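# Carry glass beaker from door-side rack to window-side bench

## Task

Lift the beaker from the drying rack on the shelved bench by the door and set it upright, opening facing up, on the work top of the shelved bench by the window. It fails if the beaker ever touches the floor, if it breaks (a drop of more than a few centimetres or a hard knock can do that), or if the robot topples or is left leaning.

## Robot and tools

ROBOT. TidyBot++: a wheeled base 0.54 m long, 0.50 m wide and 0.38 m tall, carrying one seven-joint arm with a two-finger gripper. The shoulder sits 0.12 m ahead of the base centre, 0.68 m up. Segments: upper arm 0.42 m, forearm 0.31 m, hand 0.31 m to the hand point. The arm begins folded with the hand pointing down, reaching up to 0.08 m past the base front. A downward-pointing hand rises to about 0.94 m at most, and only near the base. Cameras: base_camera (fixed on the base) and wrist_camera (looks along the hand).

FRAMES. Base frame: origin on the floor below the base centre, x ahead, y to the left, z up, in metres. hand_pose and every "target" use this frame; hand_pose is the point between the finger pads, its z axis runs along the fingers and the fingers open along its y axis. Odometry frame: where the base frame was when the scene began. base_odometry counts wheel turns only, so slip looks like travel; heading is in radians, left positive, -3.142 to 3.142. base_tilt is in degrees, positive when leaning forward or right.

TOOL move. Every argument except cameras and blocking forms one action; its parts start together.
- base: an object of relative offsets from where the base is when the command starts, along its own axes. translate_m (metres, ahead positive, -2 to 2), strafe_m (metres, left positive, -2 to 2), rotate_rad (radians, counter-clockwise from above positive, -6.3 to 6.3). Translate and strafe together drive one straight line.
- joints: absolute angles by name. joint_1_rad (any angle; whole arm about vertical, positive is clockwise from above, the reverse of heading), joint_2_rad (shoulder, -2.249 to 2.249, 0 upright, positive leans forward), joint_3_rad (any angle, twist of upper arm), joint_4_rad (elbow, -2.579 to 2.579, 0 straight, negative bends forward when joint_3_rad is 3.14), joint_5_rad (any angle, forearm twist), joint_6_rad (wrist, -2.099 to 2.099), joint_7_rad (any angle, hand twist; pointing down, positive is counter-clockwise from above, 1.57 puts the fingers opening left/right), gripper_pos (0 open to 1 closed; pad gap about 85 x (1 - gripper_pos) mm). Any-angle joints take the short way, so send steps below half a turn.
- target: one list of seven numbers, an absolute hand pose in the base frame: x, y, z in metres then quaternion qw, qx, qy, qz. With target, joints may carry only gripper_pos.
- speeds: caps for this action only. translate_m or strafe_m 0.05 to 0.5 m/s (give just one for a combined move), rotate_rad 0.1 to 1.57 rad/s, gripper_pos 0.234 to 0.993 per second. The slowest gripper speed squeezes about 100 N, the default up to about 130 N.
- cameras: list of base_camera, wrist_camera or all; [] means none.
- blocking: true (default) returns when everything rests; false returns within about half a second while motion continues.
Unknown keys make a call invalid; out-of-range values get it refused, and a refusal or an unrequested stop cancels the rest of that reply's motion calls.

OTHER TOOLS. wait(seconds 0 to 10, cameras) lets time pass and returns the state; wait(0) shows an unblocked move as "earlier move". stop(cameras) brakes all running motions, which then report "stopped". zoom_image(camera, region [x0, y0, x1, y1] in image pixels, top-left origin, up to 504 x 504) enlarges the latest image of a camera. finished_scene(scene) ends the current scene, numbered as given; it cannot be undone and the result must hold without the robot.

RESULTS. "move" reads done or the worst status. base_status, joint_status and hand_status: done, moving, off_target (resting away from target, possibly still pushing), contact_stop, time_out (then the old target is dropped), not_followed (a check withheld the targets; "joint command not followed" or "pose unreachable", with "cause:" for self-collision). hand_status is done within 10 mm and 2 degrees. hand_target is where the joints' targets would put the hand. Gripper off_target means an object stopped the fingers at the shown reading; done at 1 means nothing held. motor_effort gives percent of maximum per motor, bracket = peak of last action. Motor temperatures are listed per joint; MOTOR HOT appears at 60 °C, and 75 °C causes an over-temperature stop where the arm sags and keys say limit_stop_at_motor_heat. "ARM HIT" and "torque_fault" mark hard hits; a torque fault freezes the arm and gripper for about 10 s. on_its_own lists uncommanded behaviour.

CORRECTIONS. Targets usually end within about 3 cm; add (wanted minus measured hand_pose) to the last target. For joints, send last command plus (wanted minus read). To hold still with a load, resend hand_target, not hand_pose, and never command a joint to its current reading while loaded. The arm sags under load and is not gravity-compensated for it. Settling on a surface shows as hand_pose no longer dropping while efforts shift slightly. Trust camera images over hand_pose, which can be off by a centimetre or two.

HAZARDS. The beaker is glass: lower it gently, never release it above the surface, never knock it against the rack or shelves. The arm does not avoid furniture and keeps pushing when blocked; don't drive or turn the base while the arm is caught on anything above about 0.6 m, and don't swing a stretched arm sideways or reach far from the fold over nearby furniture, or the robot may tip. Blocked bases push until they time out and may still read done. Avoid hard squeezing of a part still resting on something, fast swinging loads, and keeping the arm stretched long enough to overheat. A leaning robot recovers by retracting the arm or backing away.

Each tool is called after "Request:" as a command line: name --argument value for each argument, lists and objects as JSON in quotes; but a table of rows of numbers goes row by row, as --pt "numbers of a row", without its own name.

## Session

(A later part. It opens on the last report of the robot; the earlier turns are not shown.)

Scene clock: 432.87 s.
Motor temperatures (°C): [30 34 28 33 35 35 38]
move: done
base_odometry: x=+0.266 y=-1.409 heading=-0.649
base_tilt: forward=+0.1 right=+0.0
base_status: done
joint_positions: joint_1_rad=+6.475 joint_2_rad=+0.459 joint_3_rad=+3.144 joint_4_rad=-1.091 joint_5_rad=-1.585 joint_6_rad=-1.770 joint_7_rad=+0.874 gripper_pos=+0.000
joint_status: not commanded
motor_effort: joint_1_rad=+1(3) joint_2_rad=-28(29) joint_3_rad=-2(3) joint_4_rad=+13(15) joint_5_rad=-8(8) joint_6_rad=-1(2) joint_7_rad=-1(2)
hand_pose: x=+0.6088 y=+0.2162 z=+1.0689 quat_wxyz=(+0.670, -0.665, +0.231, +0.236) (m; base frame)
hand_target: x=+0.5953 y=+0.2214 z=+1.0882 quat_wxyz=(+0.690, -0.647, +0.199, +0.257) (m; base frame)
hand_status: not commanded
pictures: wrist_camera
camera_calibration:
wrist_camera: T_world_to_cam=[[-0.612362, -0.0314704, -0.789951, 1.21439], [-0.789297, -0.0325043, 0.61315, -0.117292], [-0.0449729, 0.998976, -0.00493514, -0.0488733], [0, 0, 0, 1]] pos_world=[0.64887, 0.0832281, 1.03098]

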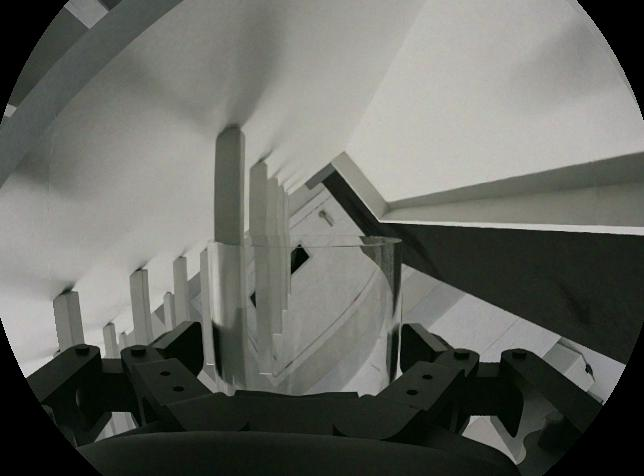

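Request:
move --joints '{"gripper_pos": 0.13}' --speeds '{"gripper_pos": 0.234}' --cameras '["wrist_camera"]'

Request:
zoom_image --camera "wrist_camera" --region '[170, 220, 430, 420]'

Scene clock: 450.53 s.
Motor temperatures (°C): [30 34 28 33 35 35 38]
move: done
base_odometry: x=+0.266 y=-1.409 heading=-0.649
base_tilt: forward=+0.2 right=-0.1
base_status: not commanded
joint_positions: joint_1_rad=+6.475 joint_2_rad=+0.459 joint_3_rad=+3.144 joint_4_rad=-1.091 joint_5_rad=-1.585 joint_6_rad=-1.770 joint_7_rad=+0.874 gripper_pos=+0.132
joint_status: all done
motor_effort: joint_1_rad=+0(1) joint_2_rad=-28(28) joint_3_rad=-2(2) joint_4_rad=+13(15) joint_5_rad=-8(8) joint_6_rad=-1(1) joint_7_rad=-1(2)
hand_pose: x=+0.6088 y=+0.2162 z=+1.0689 quat_wxyz=(+0.670, -0.665, +0.231, +0.236) (m; base frame)
hand_target: x=+0.5953 y=+0.2214 z=+1.0882 quat_wxyz=(+0.690, -0.647, +0.199, +0.257) (m; base frame)
hand_status: not commanded
pictures: wrist_camera
camera_calibration:
wrist_camera: T_world_to_cam=[[-0.612362, -0.0314704, -0.789951, 1.21439], [-0.789297, -0.0325043, 0.61315, -0.117292], [-0.0449729, 0.998976, -0.00493514, -0.0488733], [0, 0, 0, 1]] pos_world=[0.64887, 0.0832281, 1.03098]

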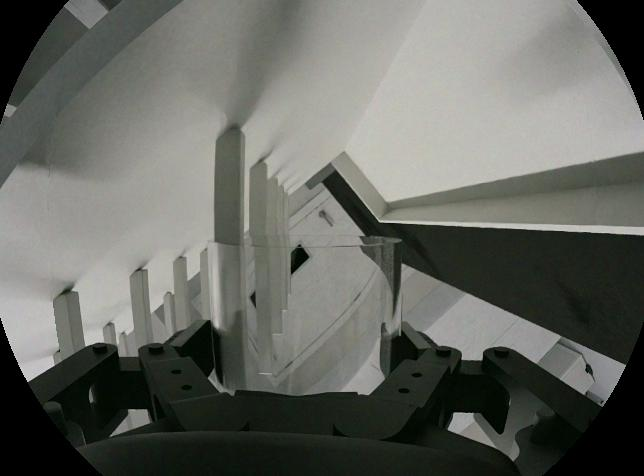

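Scaled by 1.938.

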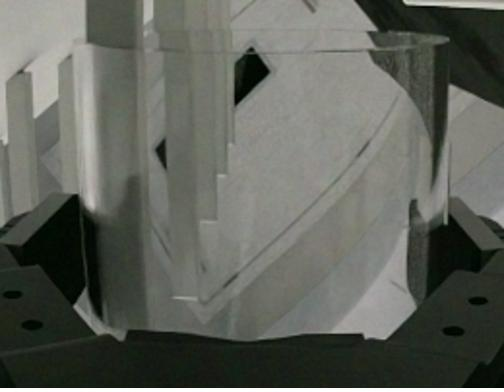

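Request:
move --joints '{"gripper_pos": 0.155}' --speeds '{"gripper_pos": 0.234}' --cameras '["wrist_camera"]'

Request:
zoom_image --camera "wrist_camera" --region '[170, 220, 430, 420]'

Scene clock: 452.70 s.
Motor temperatures (°C): [30 34 28 33 35 35 38]
move: done
base_odometry: x=+0.266 y=-1.409 heading=-0.649
base_tilt: forward=+0.2 right=+0.0
base_status: not commanded
joint_positions: joint_1_rad=+6.475 joint_2_rad=+0.459 joint_3_rad=+3.144 joint_4_rad=-1.091 joint_5_rad=-1.585 joint_6_rad=-1.770 joint_7_rad=+0.874 gripper_pos=+0.156
joint_status: all done
motor_effort: joint_1_rad=+0(1) joint_2_rad=-28(28) joint_3_rad=-2(2) joint_4_rad=+14(14) joint_5_rad=-8(9) joint_6_rad=-1(1) joint_7_rad=-2(2)
hand_pose: x=+0.6088 y=+0.2162 z=+1.0689 quat_wxyz=(+0.670, -0.665, +0.231, +0.237) (m; base frame)
hand_target: x=+0.5953 y=+0.2214 z=+1.0882 quat_wxyz=(+0.690, -0.647, +0.199, +0.257) (m; base frame)
hand_status: not commanded
pictures: wrist_camera
camera_calibration:
wrist_camera: T_world_to_cam=[[-0.612357, -0.0315472, -0.789952, 1.21438], [-0.789294, -0.0325986, 0.613149, -0.117302], [-0.0450945, 0.998971, -0.00493803, -0.0487965], [0, 0, 0, 1]] pos_world=[0.648848, 0.0832327, 1.03098]

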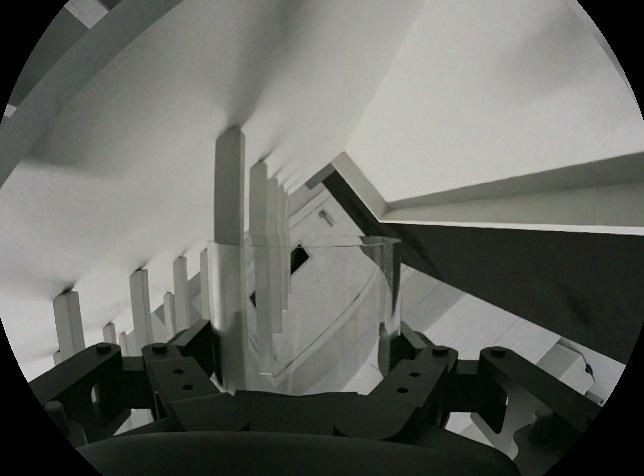

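Scaled by 1.938.

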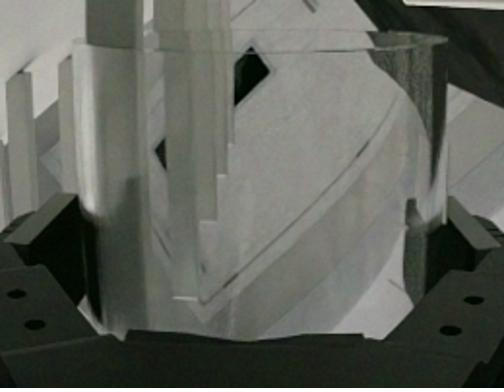

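Request:
move --joints '{"gripper_pos": 0.175}' --speeds '{"gripper_pos": 0.234}' --cameras '["wrist_camera"]'

Request:
zoom_image --camera "wrist_camera" --region '[170, 220, 430, 420]'

Scene clock: 454.53 s.
Motor temperatures (°C): [30 34 28 33 35 35 38]
move: done
base_odometry: x=+0.266 y=-1.409 heading=-0.649
base_tilt: forward=+0.1 right=+0.0
base_status: not commanded
joint_positions: joint_1_rad=+6.475 joint_2_rad=+0.459 joint_3_rad=+3.144 joint_4_rad=-1.091 joint_5_rad=-1.585 joint_6_rad=-1.770 joint_7_rad=+0.874 gripper_pos=+0.176
joint_status: all done
motor_effort: joint_1_rad=+0(1) joint_2_rad=-28(28) joint_3_rad=-2(2) joint_4_rad=+14(15) joint_5_rad=-8(9) joint_6_rad=-1(1) joint_7_rad=-2(2)
hand_pose: x=+0.6088 y=+0.2162 z=+1.0689 quat_wxyz=(+0.670, -0.665, +0.231, +0.237) (m; base frame)
hand_target: x=+0.5953 y=+0.2214 z=+1.0882 quat_wxyz=(+0.690, -0.647, +0.199, +0.257) (m; base frame)
hand_status: not commanded
pictures: wrist_camera
camera_calibration:
wrist_camera: T_world_to_cam=[[-0.612357, -0.0315472, -0.789952, 1.21438], [-0.789294, -0.0325986, 0.613149, -0.117302], [-0.0450945, 0.998971, -0.00493803, -0.0487965], [0, 0, 0, 1]] pos_world=[0.648848, 0.0832327, 1.03098]

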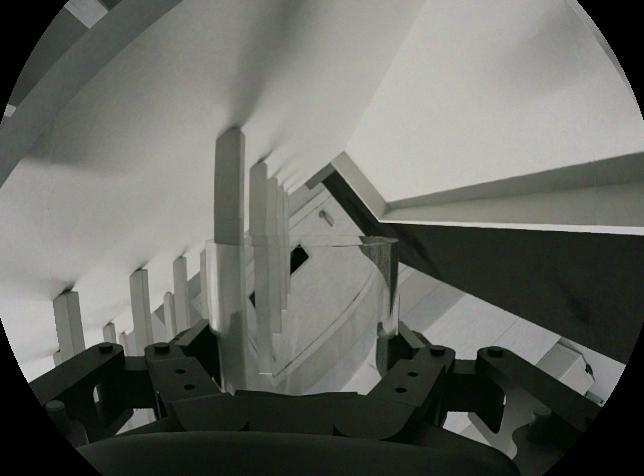

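Scaled by 1.938.

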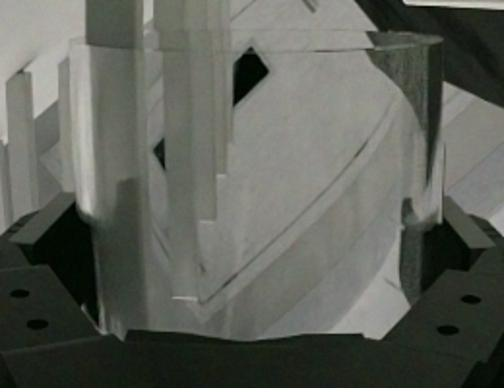

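Request:
move --joints '{"gripper_pos": 0.187}' --speeds '{"gripper_pos": 0.234}' --cameras '["wrist_camera"]'

Request:
zoom_image --camera "wrist_camera" --region '[170, 220, 430, 420]'

Scene clock: 457.10 s.
Motor temperatures (°C): [30 34 28 33 35 35 38]
move: done
base_odometry: x=+0.266 y=-1.409 heading=-0.649
base_tilt: forward=+0.1 right=-0.1
base_status: not commanded
joint_positions: joint_1_rad=+6.475 joint_2_rad=+0.459 joint_3_rad=+3.144 joint_4_rad=-1.091 joint_5_rad=-1.585 joint_6_rad=-1.770 joint_7_rad=+0.874 gripper_pos=+0.188
joint_status: all done
motor_effort: joint_1_rad=+0(0) joint_2_rad=-28(28) joint_3_rad=-2(2) joint_4_rad=+14(15) joint_5_rad=-8(9) joint_6_rad=-1(1) joint_7_rad=-1(2)
hand_pose: x=+0.6088 y=+0.2162 z=+1.0689 quat_wxyz=(+0.670, -0.665, +0.231, +0.237) (m; base frame)
hand_target: x=+0.5953 y=+0.2214 z=+1.0882 quat_wxyz=(+0.690, -0.647, +0.199, +0.257) (m; base frame)
hand_status: not commanded
pictures: wrist_camera
camera_calibration:
wrist_camera: T_world_to_cam=[[-0.612357, -0.0315472, -0.789952, 1.21438], [-0.789294, -0.0325986, 0.613149, -0.117302], [-0.0450945, 0.998971, -0.00493803, -0.0487965], [0, 0, 0, 1]] pos_world=[0.648848, 0.0832327, 1.03098]

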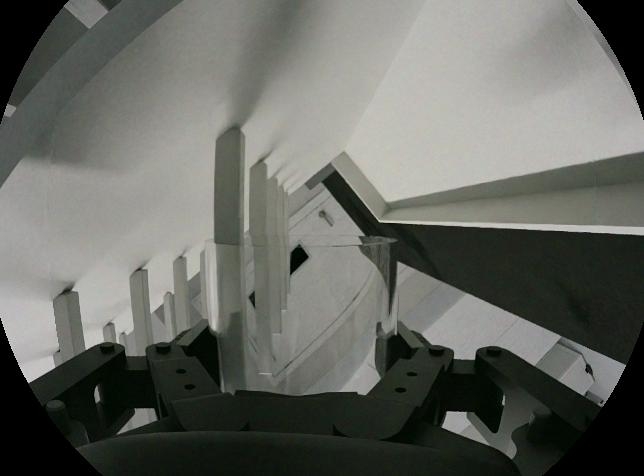

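Scaled by 1.938.

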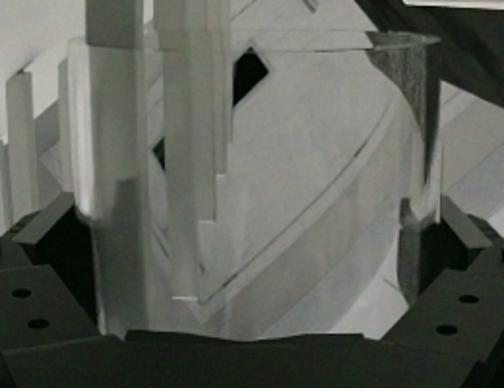

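Request:
move --joints '{"gripper_pos": 0.197}' --speeds '{"gripper_pos": 0.234}' --cameras '["wrist_camera"]'

Request:
zoom_image --camera "wrist_camera" --region '[170, 220, 430, 420]'

Scene clock: 458.67 s.
Motor temperatures (°C): [30 34 28 33 35 35 38]
move: done
base_odometry: x=+0.266 y=-1.409 heading=-0.649
base_tilt: forward=+0.2 right=+0.0
base_status: not commanded
joint_positions: joint_1_rad=+6.475 joint_2_rad=+0.459 joint_3_rad=+3.144 joint_4_rad=-1.091 joint_5_rad=-1.585 joint_6_rad=-1.770 joint_7_rad=+0.874 gripper_pos=+0.195
joint_status: all done
motor_effort: joint_1_rad=+0(1) joint_2_rad=-28(28) joint_3_rad=-2(2) joint_4_rad=+14(14) joint_5_rad=-9(9) joint_6_rad=-1(1) joint_7_rad=-1(2)
hand_pose: x=+0.6088 y=+0.2162 z=+1.0689 quat_wxyz=(+0.670, -0.665, +0.231, +0.237) (m; base frame)
hand_target: x=+0.5953 y=+0.2214 z=+1.0882 quat_wxyz=(+0.690, -0.647, +0.199, +0.257) (m; base frame)
hand_status: not commanded
pictures: wrist_camera
camera_calibration:
wrist_camera: T_world_to_cam=[[-0.612357, -0.0315472, -0.789952, 1.21438], [-0.789294, -0.0325986, 0.613149, -0.117302], [-0.0450945, 0.998971, -0.00493803, -0.0487965], [0, 0, 0, 1]] pos_world=[0.648848, 0.0832327, 1.03098]

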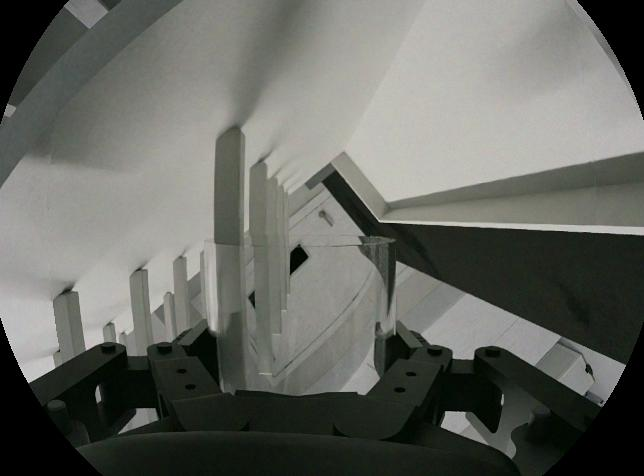

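Scaled by 1.938.

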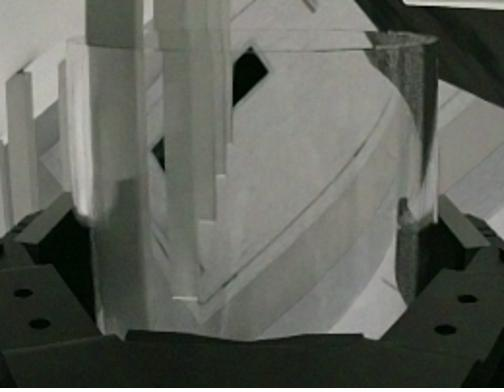

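Request:
move --cameras '["wrist_camera"]'

Scene clock: 475.63 s.
Motor temperatures (°C): [30 34 28 33 35 35 38]
base_odometry: x=+0.266 y=-1.409 heading=-0.649
base_tilt: forward=+0.1 right=+0.0
base_status: not commanded
joint_positions: joint_1_rad=+6.475 joint_2_rad=+0.459 joint_3_rad=+3.144 joint_4_rad=-1.091 joint_5_rad=-1.585 joint_6_rad=-1.770 joint_7_rad=+0.874 gripper_pos=+0.195
joint_status: all done
motor_effort: joint_1_rad=+0(1) joint_2_rad=-28(28) joint_3_rad=-2(2) joint_4_rad=+14(14) joint_5_rad=-9(9) joint_6_rad=-1(1) joint_7_rad=-2(2)
hand_pose: x=+0.6088 y=+0.2162 z=+1.0689 quat_wxyz=(+0.670, -0.665, +0.231, +0.237) (m; base frame)
hand_target: x=+0.5953 y=+0.2214 z=+1.0882 quat_wxyz=(+0.690, -0.647, +0.199, +0.257) (m; base frame)
hand_status: not commanded
pictures: wrist_camera
camera_calibration:
wrist_camera: T_world_to_cam=[[-0.612357, -0.0315472, -0.789952, 1.21438], [-0.789294, -0.0325986, 0.613149, -0.117302], [-0.0450945, 0.998971, -0.00493803, -0.0487965], [0, 0, 0, 1]] pos_world=[0.648848, 0.0832327, 1.03098]

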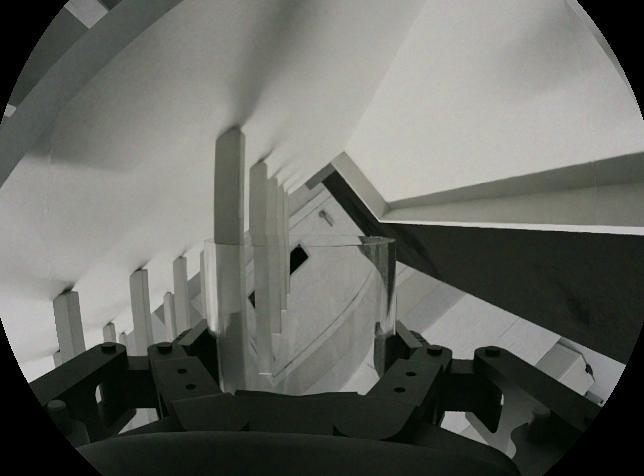

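Request:
move --joints '{"gripper_pos": 0.21}' --speeds '{"gripper_pos": 0.234}' --cameras '["wrist_camera"]'

Scene clock: 479.10 s.
Motor temperatures (°C): [30 34 28 33 35 35 38]
move: done
base_odometry: x=+0.266 y=-1.409 heading=-0.649
base_tilt: forward=+0.1 right=+0.0
base_status: not commanded
joint_positions: joint_1_rad=+6.475 joint_2_rad=+0.459 joint_3_rad=+3.144 joint_4_rad=-1.091 joint_5_rad=-1.585 joint_6_rad=-1.770 joint_7_rad=+0.874 gripper_pos=+0.206
joint_status: all done
motor_effort: joint_1_rad=+0(1) joint_2_rad=-28(28) joint_3_rad=-2(2) joint_4_rad=+14(15) joint_5_rad=-8(9) joint_6_rad=-1(1) joint_7_rad=-1(2)
hand_pose: x=+0.6088 y=+0.2162 z=+1.0689 quat_wxyz=(+0.670, -0.665, +0.231, +0.237) (m; base frame)
hand_target: x=+0.5953 y=+0.2214 z=+1.0882 quat_wxyz=(+0.690, -0.647, +0.199, +0.257) (m; base frame)
hand_status: not commanded
pictures: wrist_camera
camera_calibration:
wrist_camera: T_world_to_cam=[[-0.612355, -0.0315856, -0.789952, 1.21437], [-0.789292, -0.0326458, 0.613149, -0.117307], [-0.0451553, 0.998968, -0.00493948, -0.0487581], [0, 0, 0, 1]] pos_world=[0.648837, 0.083235, 1.03098]

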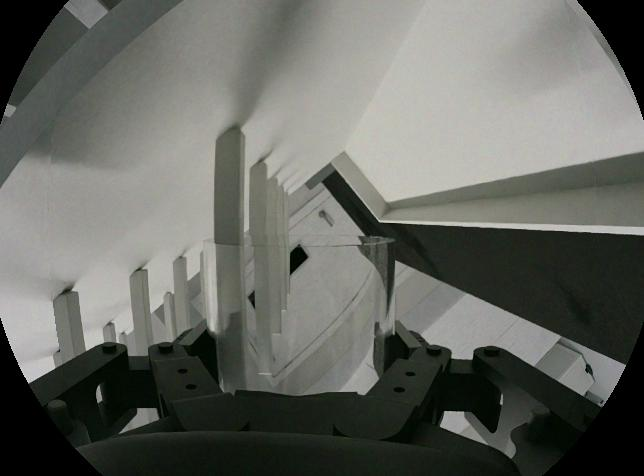

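Request:
move --joints '{"gripper_pos": 0.225}' --speeds '{"gripper_pos": 0.234}' --cameras '["wrist_camera"]'

Request:
zoom_image --camera "wrist_camera" --region '[130, 200, 480, 430]'

Scene clock: 480.87 s.
Motor temperatures (°C): [30 34 28 33 35 35 38]
move: done
base_odometry: x=+0.266 y=-1.409 heading=-0.649
base_tilt: forward=+0.2 right=-0.1
base_status: not commanded
joint_positions: joint_1_rad=+6.475 joint_2_rad=+0.459 joint_3_rad=+3.144 joint_4_rad=-1.091 joint_5_rad=-1.585 joint_6_rad=-1.770 joint_7_rad=+0.874 gripper_pos=+0.213
joint_status: all done
motor_effort: joint_1_rad=-1(1) joint_2_rad=-28(28) joint_3_rad=-2(2) joint_4_rad=+14(15) joint_5_rad=-8(9) joint_6_rad=-1(1) joint_7_rad=-1(2)
hand_pose: x=+0.6088 y=+0.2162 z=+1.0689 quat_wxyz=(+0.670, -0.665, +0.231, +0.237) (m; base frame)
hand_target: x=+0.5953 y=+0.2214 z=+1.0882 quat_wxyz=(+0.690, -0.647, +0.199, +0.257) (m; base frame)
hand_status: not commanded
pictures: wrist_camera
camera_calibration:
wrist_camera: T_world_to_cam=[[-0.612355, -0.0315856, -0.789952, 1.21437], [-0.789292, -0.0326458, 0.613149, -0.117307], [-0.0451553, 0.998968, -0.00493948, -0.0487581], [0, 0, 0, 1]] pos_world=[0.648837, 0.083235, 1.03098]

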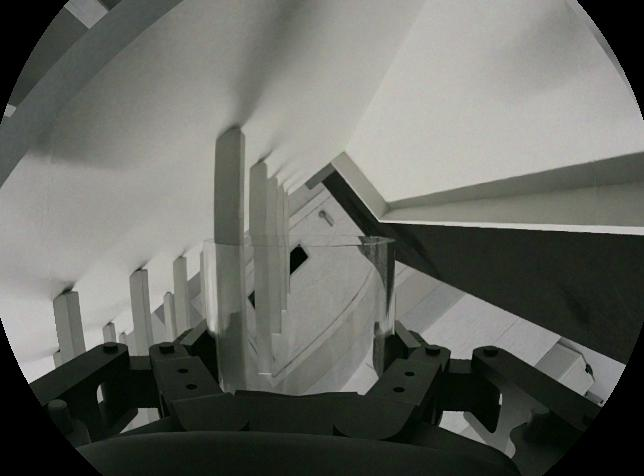

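Scaled by 1.440.

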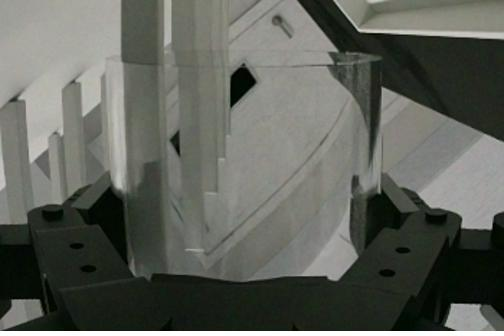

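Request:
move --joints '{"joint_2_rad": 0.466, "joint_4_rad": -0.9986, "joint_5_rad": -1.672, "joint_6_rad": -1.805, "joint_7_rad": 0.775}' --cameras '["wrist_camera"]'

Scene clock: 517.13 s.
Motor temperatures (°C): [30 34 27 33 35 35 38]
move: done
base_odometry: x=+0.266 y=-1.409 heading=-0.649
base_tilt: forward=+0.1 right=+0.0
base_status: not commanded
joint_positions: joint_1_rad=+6.475 joint_2_rad=+0.460 joint_3_rad=+3.144 joint_4_rad=-1.023 joint_5_rad=-1.591 joint_6_rad=-1.770 joint_7_rad=+0.831 gripper_pos=+0.217
joint_status: all done
motor_effort: joint_1_rad=+2(2) joint_2_rad=-29(30) joint_3_rad=-2(2) joint_4_rad=+14(16) joint_5_rad=-9(10) joint_6_rad=-1(2) joint_7_rad=-2(2)
hand_pose: x=+0.6078 y=+0.2164 z=+1.0875 quat_wxyz=(+0.670, -0.670, +0.223, +0.228) (m; base frame)
hand_target: x=+0.5921 y=+0.2216 z=+1.1145 quat_wxyz=(+0.684, -0.650, +0.202, +0.263) (m; base frame)
hand_status: not commanded
pictures: wrist_camera
camera_calibration:
wrist_camera: T_world_to_cam=[[-0.593411, -0.0376339, -0.804019, 1.23358], [-0.803608, -0.0288667, 0.594459, -0.101251], [-0.0455812, 0.998875, -0.0131131, -0.039713], [0, 0, 0, 1]] pos_world=[0.648843, 0.0831699, 1.05149]

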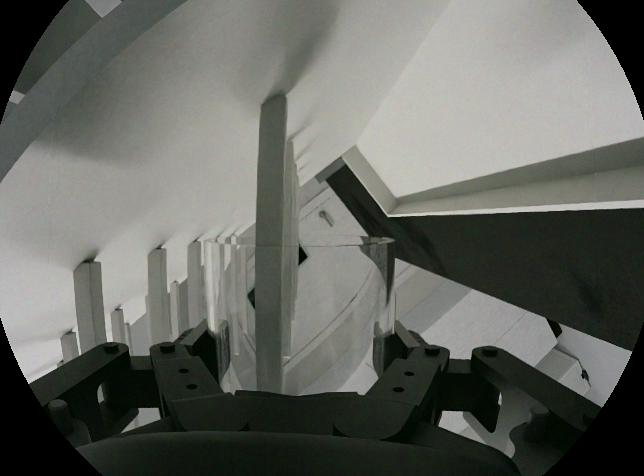

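Request:
move --joints '{"joint_2_rad": 0.4755, "joint_4_rad": -0.9034, "joint_5_rad": -1.689, "joint_6_rad": -1.805, "joint_7_rad": 0.69}' --base '{"translate_m": -0.032}' --cameras '["wrist_camera"]'

Scene clock: 538.43 s.
Motor temperatures (°C): [30 35 27 33 35 35 38]
move: done
base_odometry: x=+0.240 y=-1.390 heading=-0.649
base_tilt: forward=+0.2 right=+0.0
base_status: done
joint_positions: joint_1_rad=+6.475 joint_2_rad=+0.470 joint_3_rad=+3.144 joint_4_rad=-0.928 joint_5_rad=-1.608 joint_6_rad=-1.774 joint_7_rad=+0.756 gripper_pos=+0.217
joint_status: all done
motor_effort: joint_1_rad=+0(1) joint_2_rad=-29(33) joint_3_rad=-2(3) joint_4_rad=+14(17) joint_5_rad=-9(10) joint_6_rad=+1(2) joint_7_rad=-2(2)
hand_pose: x=+0.6065 y=+0.2163 z=+1.1111 quat_wxyz=(+0.670, -0.673, +0.218, +0.226) (m; base frame)
hand_target: x=+0.5889 y=+0.2215 z=+1.1378 quat_wxyz=(+0.682, -0.653, +0.199, +0.265) (m; base frame)
hand_status: not commanded
pictures: wrist_camera
camera_calibration:
wrist_camera: T_world_to_cam=[[-0.58416, -0.0423581, -0.810533, 1.25439], [-0.810004, -0.0329129, 0.585499, -0.101627], [-0.0514776, 0.99856, -0.0150839, -0.0335515], [0, 0, 0, 1]] pos_world=[0.648718, 0.0832919, 1.07572]

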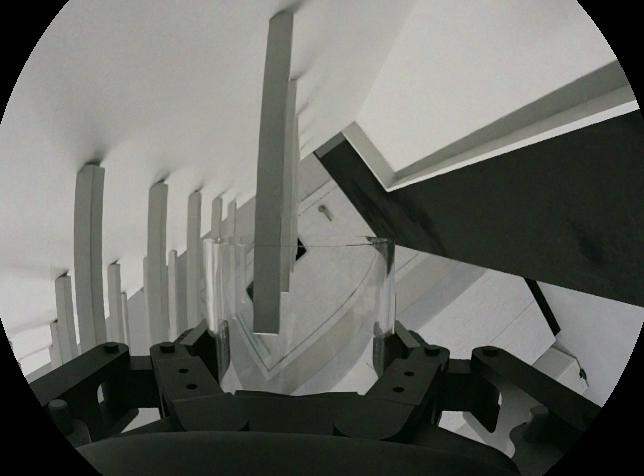

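Request:
move --joints '{"joint_2_rad": 0.4923, "joint_4_rad": -0.7943, "joint_5_rad": -1.707, "joint_6_rad": -1.805, "joint_7_rad": 0.594}' --base '{"translate_m": -0.032}' --cameras '["wrist_camera"]'

Scene clock: 541.50 s.
Motor temperatures (°C): [30 35 27 33 35 35 38]
move: done
base_odometry: x=+0.215 y=-1.370 heading=-0.649
base_tilt: forward=+0.2 right=+0.0
base_status: done
joint_positions: joint_1_rad=+6.475 joint_2_rad=+0.484 joint_3_rad=+3.144 joint_4_rad=-0.819 joint_5_rad=-1.626 joint_6_rad=-1.776 joint_7_rad=+0.662 gripper_pos=+0.217
joint_status: all done
motor_effort: joint_1_rad=+0(1) joint_2_rad=-29(32) joint_3_rad=-2(3) joint_4_rad=+14(15) joint_5_rad=-9(11) joint_6_rad=+1(2) joint_7_rad=-1(2)
hand_pose: x=+0.6030 y=+0.2166 z=+1.1369 quat_wxyz=(+0.669, -0.675, +0.215, +0.227) (m; base frame)
hand_target: x=+0.5851 y=+0.2215 z=+1.1607 quat_wxyz=(+0.678, -0.656, +0.197, +0.268) (m; base frame)
hand_status: not commanded
pictures: wrist_camera
camera_calibration:
wrist_camera: T_world_to_cam=[[-0.581677, -0.0482235, -0.811989, 1.27477], [-0.811386, -0.0361482, 0.583392, -0.115618], [-0.0574852, 0.998182, -0.0181013, -0.0265199], [0, 0, 0, 1]] pos_world=[0.646169, 0.0837662, 1.10207]

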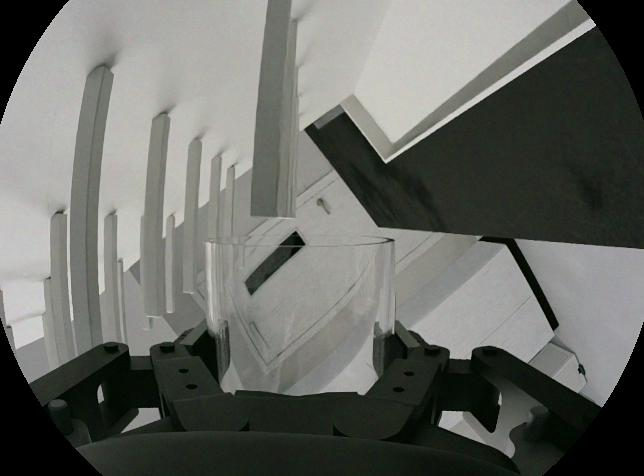

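Request:
move --base '{"translate_m": -0.33}' --joints '{"gripper_pos": 0.232}' --speeds '{"gripper_pos": 0.234}' --cameras '["wrist_camera"]'

Scene clock: 563.83 s.
Motor temperatures (°C): [30 35 27 33 35 35 38]
move: done
base_odometry: x=-0.048 y=-1.171 heading=-0.649
base_tilt: forward=+0.1 right=+0.0
base_status: done
joint_positions: joint_1_rad=+6.475 joint_2_rad=+0.490 joint_3_rad=+3.144 joint_4_rad=-0.818 joint_5_rad=-1.628 joint_6_rad=-1.777 joint_7_rad=+0.659 gripper_pos=+0.217
joint_status: all done
motor_effort: joint_1_rad=+0(2) joint_2_rad=-29(32) joint_3_rad=-2(3) joint_4_rad=+13(15) joint_5_rad=-9(9) joint_6_rad=+1(3) joint_7_rad=-1(2)
hand_pose: x=+0.6053 y=+0.2160 z=+1.1346 quat_wxyz=(+0.668, -0.673, +0.217, +0.230) (m; base frame)
hand_target: x=+0.5851 y=+0.2215 z=+1.1607 quat_wxyz=(+0.678, -0.656, +0.197, +0.268) (m; base frame)
hand_status: not commanded
pictures: wrist_camera
camera_calibration:
wrist_camera: T_world_to_cam=[[-0.587859, -0.0476278, -0.80756, 1.27277], [-0.806756, -0.0391709, 0.589584, -0.121658], [-0.0597135, 0.998097, -0.015397, -0.0275604], [0, 0, 0, 1]] pos_world=[0.648415, 0.0833617, 1.09914]

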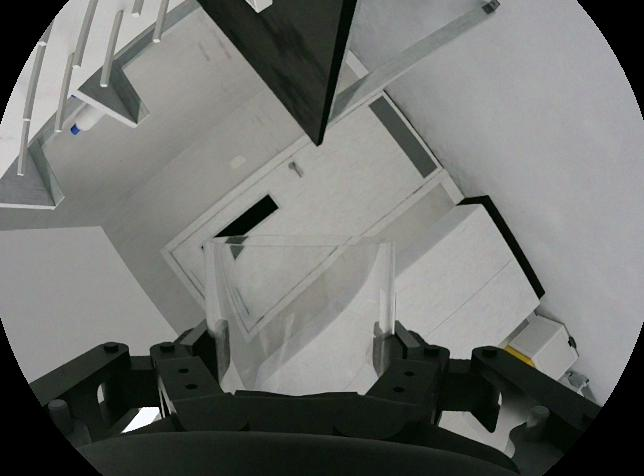

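Request:
move --joints '{"joint_1_rad": 0.0, "joint_2_rad": 0.015, "joint_3_rad": 3.139, "joint_4_rad": -1.6218, "joint_5_rad": 0.0, "joint_6_rad": 0.066, "joint_7_rad": 1.571}' --cameras '["wrist_camera"]'

Scene clock: 573.83 s.
Motor temperatures (°C): [30 35 27 33 35 35 38]
move: done
base_odometry: x=-0.048 y=-1.171 heading=-0.649
base_tilt: forward=+0.2 right=+0.0
base_status: not commanded
joint_positions: joint_1_rad=+6.307 joint_2_rad=+0.042 joint_3_rad=+3.144 joint_4_rad=-1.614 joint_5_rad=-0.071 joint_6_rad=+0.018 joint_7_rad=+1.504 gripper_pos=+0.217
joint_status: all done
motor_effort: joint_1_rad=+0(2) joint_2_rad=-22(30) joint_3_rad=+0(3) joint_4_rad=+19(21) joint_5_rad=+1(10) joint_6_rad=+9(9) joint_7_rad=-2(3)
hand_pose: x=+0.7604 y=-0.0157 z=+1.0544 quat_wxyz=(+0.038, -0.728, +0.060, -0.682) (m; base frame)
hand_target: x=+0.7502 y=+0.0030 z=+1.0818 quat_wxyz=(+0.001, -0.707, -0.001, -0.707) (m; base frame)
hand_status: not commanded
pictures: wrist_camera
camera_calibration:
wrist_camera: T_world_to_cam=[[-0.0707134, -0.990157, -0.120781, 0.155955], [-0.0862995, 0.126703, -0.988179, 1.16011], [0.993757, -0.0594542, -0.0944097, -0.522623], [0, 0, 0, 1]] pos_world=[0.630505, -0.0236422, 1.1159]

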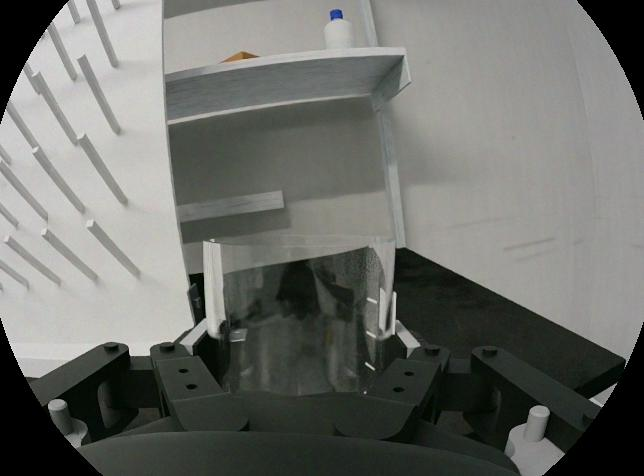

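Request:
move --base '{"translate_m": -1.6, "strafe_m": 0.66, "rotate_rad": 3.1416}' --cameras '["wrist_camera", "base_camera"]'

Scene clock: 581.30 s.
Motor temperatures (°C): [30 35 27 33 35 35 38]
move: done
base_odometry: x=-0.924 y=+0.322 heading=+2.493
base_tilt: forward=+0.2 right=+0.0
base_status: done
joint_positions: joint_1_rad=+6.289 joint_2_rad=+0.037 joint_3_rad=+3.137 joint_4_rad=-1.616 joint_5_rad=-0.068 joint_6_rad=+0.025 joint_7_rad=+1.506 gripper_pos=+0.217
joint_status: not commanded
motor_effort: joint_1_rad=+0(4) joint_2_rad=-21(26) joint_3_rad=+1(3) joint_4_rad=+20(21) joint_5_rad=+1(2) joint_6_rad=+9(10) joint_7_rad=-2(3)
hand_pose: x=+0.7587 y=-0.0001 z=+1.0584 quat_wxyz=(+0.045, -0.726, +0.049, -0.685) (m; base frame)
hand_target: x=+0.7502 y=+0.0030 z=+1.0818 quat_wxyz=(+0.001, -0.707, -0.001, -0.707) (m; base frame)
hand_status: not commanded
pictures: base_camera, wrist_camera
camera_calibration:
wrist_camera: T_world_to_cam=[[-0.0452342, -0.992165, -0.116455, 0.147826], [-0.0795942, 0.119783, -0.989604, 1.15833], [0.995801, -0.0354948, -0.0843889, -0.53178], [0, 0, 0, 1]] pos_world=[0.62843, -0.010956, 1.11863]

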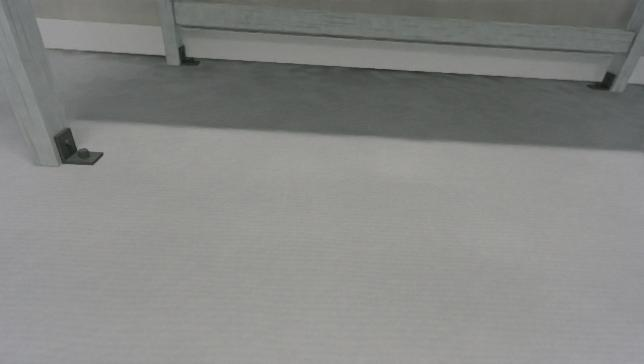

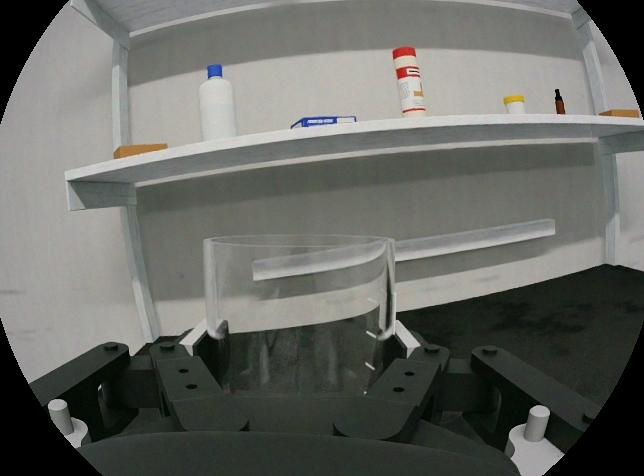

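Request:
move --joints '{"joint_2_rad": 0.090, "joint_4_rad": -1.747, "joint_5_rad": 0.07, "joint_6_rad": 0.295, "joint_7_rad": 1.60}' --base '{"translate_m": 0.17}' --cameras '["wrist_camera", "base_camera"]'

Scene clock: 597.93 s.
Motor temperatures (°C): [30 35 27 33 35 35 38]
move: done
base_odometry: x=-1.060 y=+0.425 heading=+2.493
base_tilt: forward=+0.1 right=-0.1
base_status: done
joint_positions: joint_1_rad=+6.289 joint_2_rad=+0.106 joint_3_rad=+3.137 joint_4_rad=-1.740 joint_5_rad=+0.001 joint_6_rad=+0.250 joint_7_rad=+1.534 gripper_pos=+0.217
joint_status: all done
motor_effort: joint_1_rad=+0(2) joint_2_rad=-23(27) joint_3_rad=+1(2) joint_4_rad=+20(22) joint_5_rad=+1(2) joint_6_rad=+9(10) joint_7_rad=-1(2)
hand_pose: x=+0.7771 y=+0.0003 z=+1.0066 quat_wxyz=(+0.012, -0.716, +0.013, -0.698) (m; base frame)
hand_target: x=+0.7712 y=+0.0093 z=+1.0269 quat_wxyz=(-0.026, -0.696, -0.042, -0.716) (m; base frame)
hand_status: not commanded
pictures: base_camera, wrist_camera
camera_calibration:
wrist_camera: T_world_to_cam=[[-0.0370474, -0.999084, -0.0214345, 0.0411], [-0.0488383, 0.0232338, -0.998536, 1.09354], [0.998119, -0.0359463, -0.0496543, -0.5912], [0, 0, 0, 1]] pos_world=[0.645017, -0.00559612, 1.06346]

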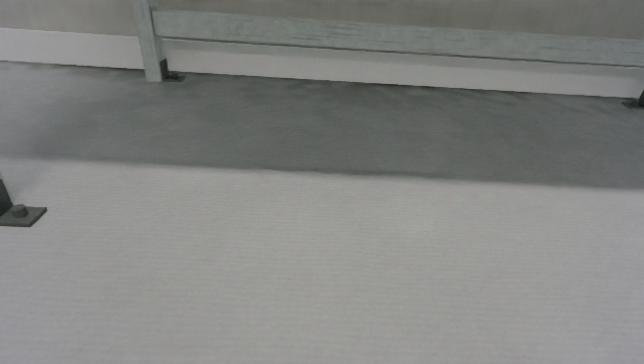

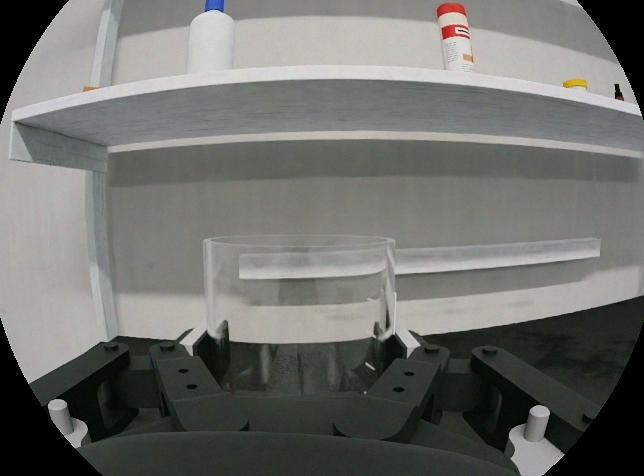

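Request:
move --joints '{"joint_2_rad": 0.116, "joint_4_rad": -1.828, "joint_6_rad": 0.427, "joint_7_rad": 1.645}' --cameras '["wrist_camera"]'

Scene clock: 607.13 s.
Motor temperatures (°C): [30 35 27 33 35 35 38]
move: done
base_odometry: x=-1.060 y=+0.425 heading=+2.493
base_tilt: forward=+0.2 right=-0.1
base_status: not commanded
joint_positions: joint_1_rad=+6.289 joint_2_rad=+0.110 joint_3_rad=+3.137 joint_4_rad=-1.824 joint_5_rad=+0.002 joint_6_rad=+0.382 joint_7_rad=+1.579 gripper_pos=+0.217
joint_status: all done
motor_effort: joint_1_rad=+1(1) joint_2_rad=-23(24) joint_3_rad=+0(1) joint_4_rad=+19(21) joint_5_rad=+1(1) joint_6_rad=+9(10) joint_7_rad=-1(3)
hand_pose: x=+0.7703 y=+0.0005 z=+0.9941 quat_wxyz=(-0.004, -0.700, -0.003, -0.714) (m; base frame)
hand_target: x=+0.7711 y=+0.0119 z=+1.0016 quat_wxyz=(-0.039, -0.686, -0.059, -0.724) (m; base frame)
hand_status: not commanded
pictures: wrist_camera
camera_calibration:
wrist_camera: T_world_to_cam=[[-0.0364717, -0.999077, 0.0226734, -0.00355922], [-0.00415052, -0.0225369, -0.999737, 1.04758], [0.999326, -0.0365562, -0.00332473, -0.631999], [0, 0, 0, 1]] pos_world=[0.635791, -0.0030503, 1.04528]

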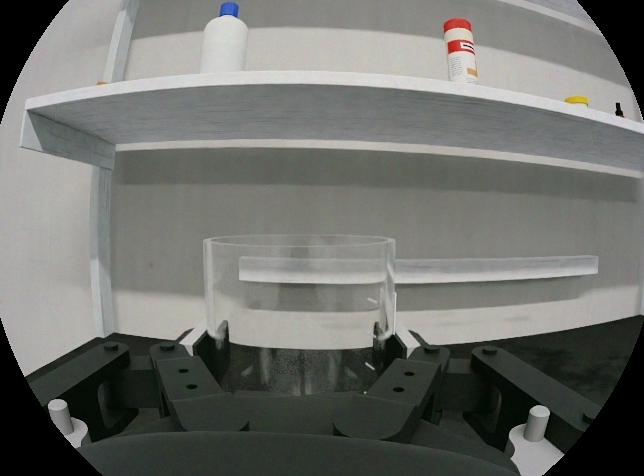

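Request:
zoom_image --camera "wrist_camera" --region '[0, 200, 320, 440]'

Request:
zoom_image --camera "wrist_camera" --region '[340, 200, 644, 440]'

Scaled by 1.575.

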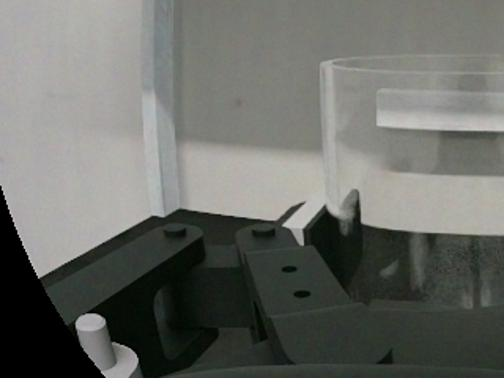

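Scaled by 1.658.

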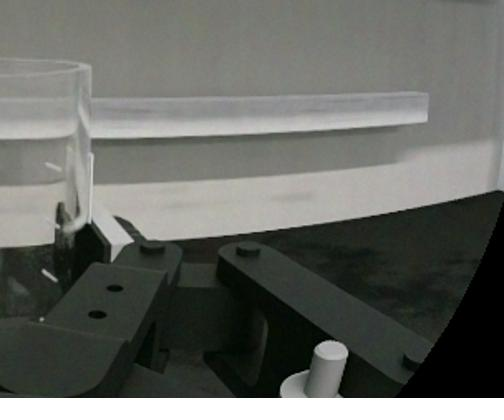

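Request:
move --joints '{"joint_2_rad": 0.160, "joint_4_rad": -1.900, "joint_6_rad": 0.526}' --cameras '["wrist_camera"]'

Scene clock: 628.80 s.
Motor temperatures (°C): [30 34 27 33 35 36 38]
move: done
base_odometry: x=-1.060 y=+0.425 heading=+2.493
base_tilt: forward=+0.2 right=+0.0
base_status: not commanded
joint_positions: joint_1_rad=+6.289 joint_2_rad=+0.157 joint_3_rad=+3.137 joint_4_rad=-1.897 joint_5_rad=+0.002 joint_6_rad=+0.484 joint_7_rad=+1.579 gripper_pos=+0.217
joint_status: all done
motor_effort: joint_1_rad=+0(1) joint_2_rad=-24(26) joint_3_rad=+1(1) joint_4_rad=+18(21) joint_5_rad=+1(1) joint_6_rad=+9(10) joint_7_rad=-1(2)
hand_pose: x=+0.7743 y=+0.0005 z=+0.9515 quat_wxyz=(-0.004, -0.707, -0.003, -0.707) (m; base frame)
hand_target: x=+0.7744 y=+0.0138 z=+0.9606 quat_wxyz=(-0.035, -0.692, -0.060, -0.719) (m; base frame)
hand_status: not commanded
pictures: wrist_camera
camera_calibration:
wrist_camera: T_world_to_cam=[[-0.0358289, -0.99908, 0.0235745, -0.00378796], [-0.0220557, -0.0227934, -0.999497, 1.01866], [0.999115, -0.0363308, -0.0212188, -0.618961], [0, 0, 0, 1]] pos_world=[0.640744, -0.00305311, 1.0051]

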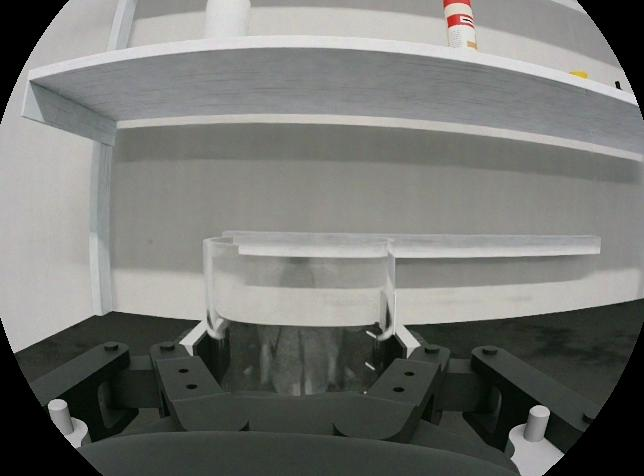

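Request:
move --joints '{"joint_2_rad": 0.280, "joint_4_rad": -2.050, "joint_6_rad": 0.795}' --cameras '["wrist_camera"]'

Scene clock: 636.57 s.
Motor temperatures (°C): [30 34 27 33 35 36 38]
move: done
base_odometry: x=-1.060 y=+0.425 heading=+2.493
base_tilt: forward=+0.2 right=+0.0
base_status: not commanded
joint_positions: joint_1_rad=+6.289 joint_2_rad=+0.283 joint_3_rad=+3.137 joint_4_rad=-2.050 joint_5_rad=+0.002 joint_6_rad=+0.748 joint_7_rad=+1.580 gripper_pos=+0.217
joint_status: all done
motor_effort: joint_1_rad=+0(1) joint_2_rad=-25(29) joint_3_rad=+0(1) joint_4_rad=+16(20) joint_5_rad=+1(1) joint_6_rad=+9(10) joint_7_rad=-1(2)
hand_pose: x=+0.7752 y=+0.0006 z=+0.8640 quat_wxyz=(-0.003, -0.712, -0.003, -0.702) (m; base frame)
hand_target: x=+0.7739 y=+0.0184 z=+0.8805 quat_wxyz=(-0.026, -0.692, -0.061, -0.719) (m; base frame)
hand_status: not commanded
pictures: wrist_camera
camera_calibration:
wrist_camera: T_world_to_cam=[[-0.0350233, -0.999113, 0.0233613, -0.00209385], [-0.0375287, -0.0220443, -0.999052, 0.942822], [0.998682, -0.0358668, -0.0367233, -0.607919], [0, 0, 0, 1]] pos_world=[0.642427, -0.00311223, 0.919653]

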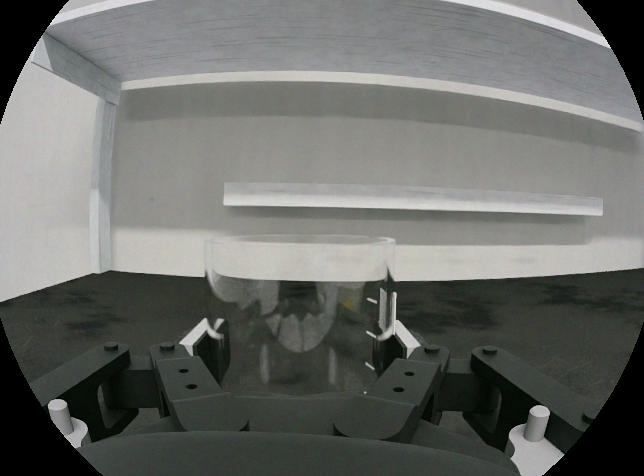

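Request:
move --joints '{"joint_2_rad": 0.303, "joint_4_rad": -2.070, "joint_6_rad": 0.848}' --cameras '["wrist_camera"]'

Scene clock: 641.90 s.
Motor temperatures (°C): [30 34 27 33 35 36 38]
move: done
base_odometry: x=-1.060 y=+0.425 heading=+2.493
base_tilt: forward=+0.1 right=+0.0
base_status: not commanded
joint_positions: joint_1_rad=+6.289 joint_2_rad=+0.295 joint_3_rad=+3.137 joint_4_rad=-2.065 joint_5_rad=+0.002 joint_6_rad=+0.809 joint_7_rad=+1.580 gripper_pos=+0.217
joint_status: all done
motor_effort: joint_1_rad=+0(1) joint_2_rad=-25(26) joint_3_rad=+0(0) joint_4_rad=+16(17) joint_5_rad=+1(1) joint_6_rad=+9(10) joint_7_rad=-2(2)
hand_pose: x=+0.7739 y=+0.0006 z=+0.8672 quat_wxyz=(-0.003, -0.700, -0.003, -0.714) (m; base frame)
hand_target: x=+0.7735 y=+0.0191 z=+0.8713 quat_wxyz=(-0.024, -0.688, -0.061, -0.722) (m; base frame)
hand_status: not commanded
pictures: wrist_camera
camera_calibration:
wrist_camera: T_world_to_cam=[[-0.0357662, -0.999116, 0.0221039, -0.00053819], [-0.00317965, -0.0220041, -0.999753, 0.920009], [0.999355, -0.0358277, -0.00238983, -0.636864], [0, 0, 0, 1]] pos_world=[0.639359, -0.00311105, 0.918272]

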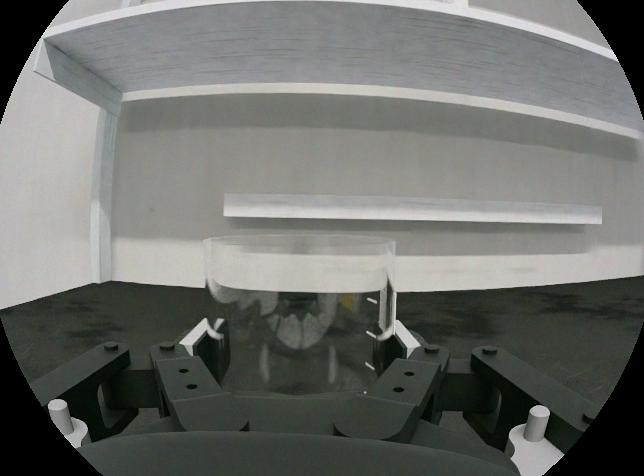

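Request:
move --joints '{"joint_2_rad": 0.338, "joint_4_rad": -2.092, "joint_6_rad": 0.870}' --cameras '["wrist_camera"]'

Scene clock: 645.23 s.
Motor temperatures (°C): [30 34 27 33 35 36 38]
move: done
base_odometry: x=-1.060 y=+0.425 heading=+2.493
base_tilt: forward=+0.2 right=+0.0
base_status: not commanded
joint_positions: joint_1_rad=+6.289 joint_2_rad=+0.332 joint_3_rad=+3.137 joint_4_rad=-2.087 joint_5_rad=+0.002 joint_6_rad=+0.831 joint_7_rad=+1.580 gripper_pos=+0.217
joint_status: all done
motor_effort: joint_1_rad=+0(1) joint_2_rad=-26(27) joint_3_rad=+0(1) joint_4_rad=+15(17) joint_5_rad=+1(1) joint_6_rad=+9(10) joint_7_rad=-2(2)
hand_pose: x=+0.7753 y=+0.0006 z=+0.8389 quat_wxyz=(-0.003, -0.713, -0.003, -0.701) (m; base frame)
hand_target: x=+0.7746 y=+0.0194 z=+0.8437 quat_wxyz=(-0.022, -0.701, -0.061, -0.710) (m; base frame)
hand_status: not commanded
pictures: wrist_camera
camera_calibration:
wrist_camera: T_world_to_cam=[[-0.0348735, -0.999124, 0.0231482, -0.00143214], [-0.0391078, -0.0217803, -0.998998, 0.918912], [0.998626, -0.0357438, -0.038314, -0.607564], [0, 0, 0, 1]] pos_world=[0.642616, -0.00313342, 0.894746]

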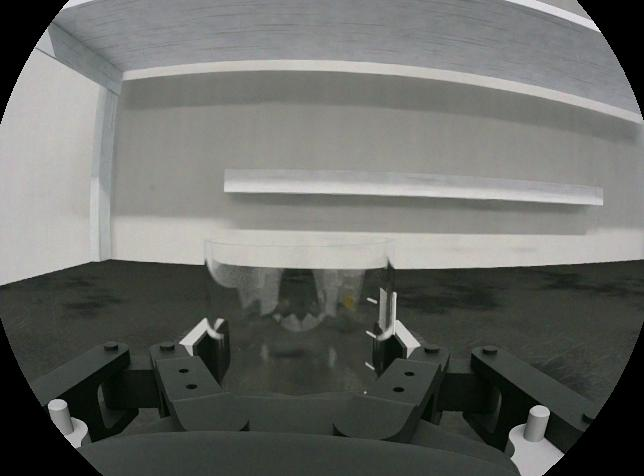

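Request:
move --joints '{"joint_2_rad": 0.348, "joint_4_rad": -2.099, "joint_6_rad": 0.897}' --cameras '["wrist_camera"]'

Scene clock: 651.50 s.
Motor temperatures (°C): [30 34 27 33 35 36 38]
move: done
base_odometry: x=-1.060 y=+0.425 heading=+2.493
base_tilt: forward=+0.2 right=-0.1
base_status: not commanded
joint_positions: joint_1_rad=+6.289 joint_2_rad=+0.338 joint_3_rad=+3.137 joint_4_rad=-2.092 joint_5_rad=+0.002 joint_6_rad=+0.860 joint_7_rad=+1.580 gripper_pos=+0.217
joint_status: all done
motor_effort: joint_1_rad=+0(1) joint_2_rad=-26(26) joint_3_rad=+0(0) joint_4_rad=+14(16) joint_5_rad=+1(1) joint_6_rad=+9(9) joint_7_rad=-1(2)
hand_pose: x=+0.7750 y=+0.0006 z=+0.8408 quat_wxyz=(-0.003, -0.707, -0.003, -0.707) (m; base frame)
hand_target: x=+0.7744 y=+0.0198 z=+0.8419 quat_wxyz=(-0.022, -0.697, -0.061, -0.714) (m; base frame)
hand_status: not commanded
pictures: wrist_camera
camera_calibration:
wrist_camera: T_world_to_cam=[[-0.0352433, -0.999124, 0.0225759, -0.000716915], [-0.0225639, -0.0217887, -0.999508, 0.908374], [0.999124, -0.0357353, -0.0217762, -0.621505], [0, 0, 0, 1]] pos_world=[0.641431, -0.00313368, 0.89441]

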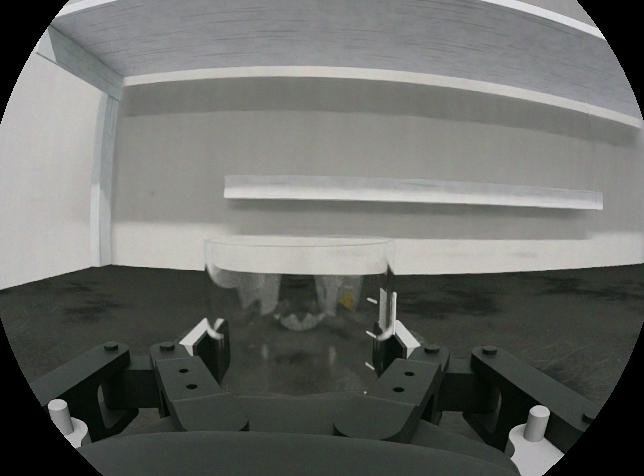

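Request:
move --joints '{"joint_2_rad": 0.357, "joint_4_rad": -2.105, "joint_6_rad": 0.911}' --cameras '["wrist_camera"]'

Scene clock: 655.13 s.
Motor temperatures (°C): [30 34 27 33 35 36 38]
move: done
base_odometry: x=-1.060 y=+0.425 heading=+2.493
base_tilt: forward=+0.2 right=+0.0
base_status: not commanded
joint_positions: joint_1_rad=+6.289 joint_2_rad=+0.345 joint_3_rad=+3.137 joint_4_rad=-2.097 joint_5_rad=+0.002 joint_6_rad=+0.873 joint_7_rad=+1.580 gripper_pos=+0.217
joint_status: all done
motor_effort: joint_1_rad=+0(1) joint_2_rad=-26(27) joint_3_rad=+0(1) joint_4_rad=+15(16) joint_5_rad=+1(1) joint_6_rad=+9(9) joint_7_rad=-1(2)
hand_pose: x=+0.7749 y=+0.0006 z=+0.8375 quat_wxyz=(-0.003, -0.707, -0.003, -0.707) (m; base frame)
hand_target: x=+0.7743 y=+0.0200 z=+0.8373 quat_wxyz=(-0.021, -0.698, -0.061, -0.713) (m; base frame)
hand_status: not commanded
pictures: wrist_camera
camera_calibration:
wrist_camera: T_world_to_cam=[[-0.0352543, -0.999125, 0.022492, -0.000568036], [-0.0217645, -0.0217331, -0.999527, 0.904539], [0.999141, -0.0357271, -0.0209793, -0.622213], [0, 0, 0, 1]] pos_world=[0.641345, -0.00313894, 0.89107]

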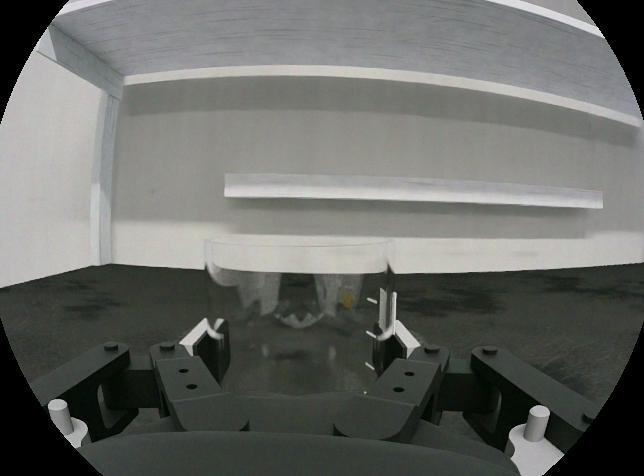

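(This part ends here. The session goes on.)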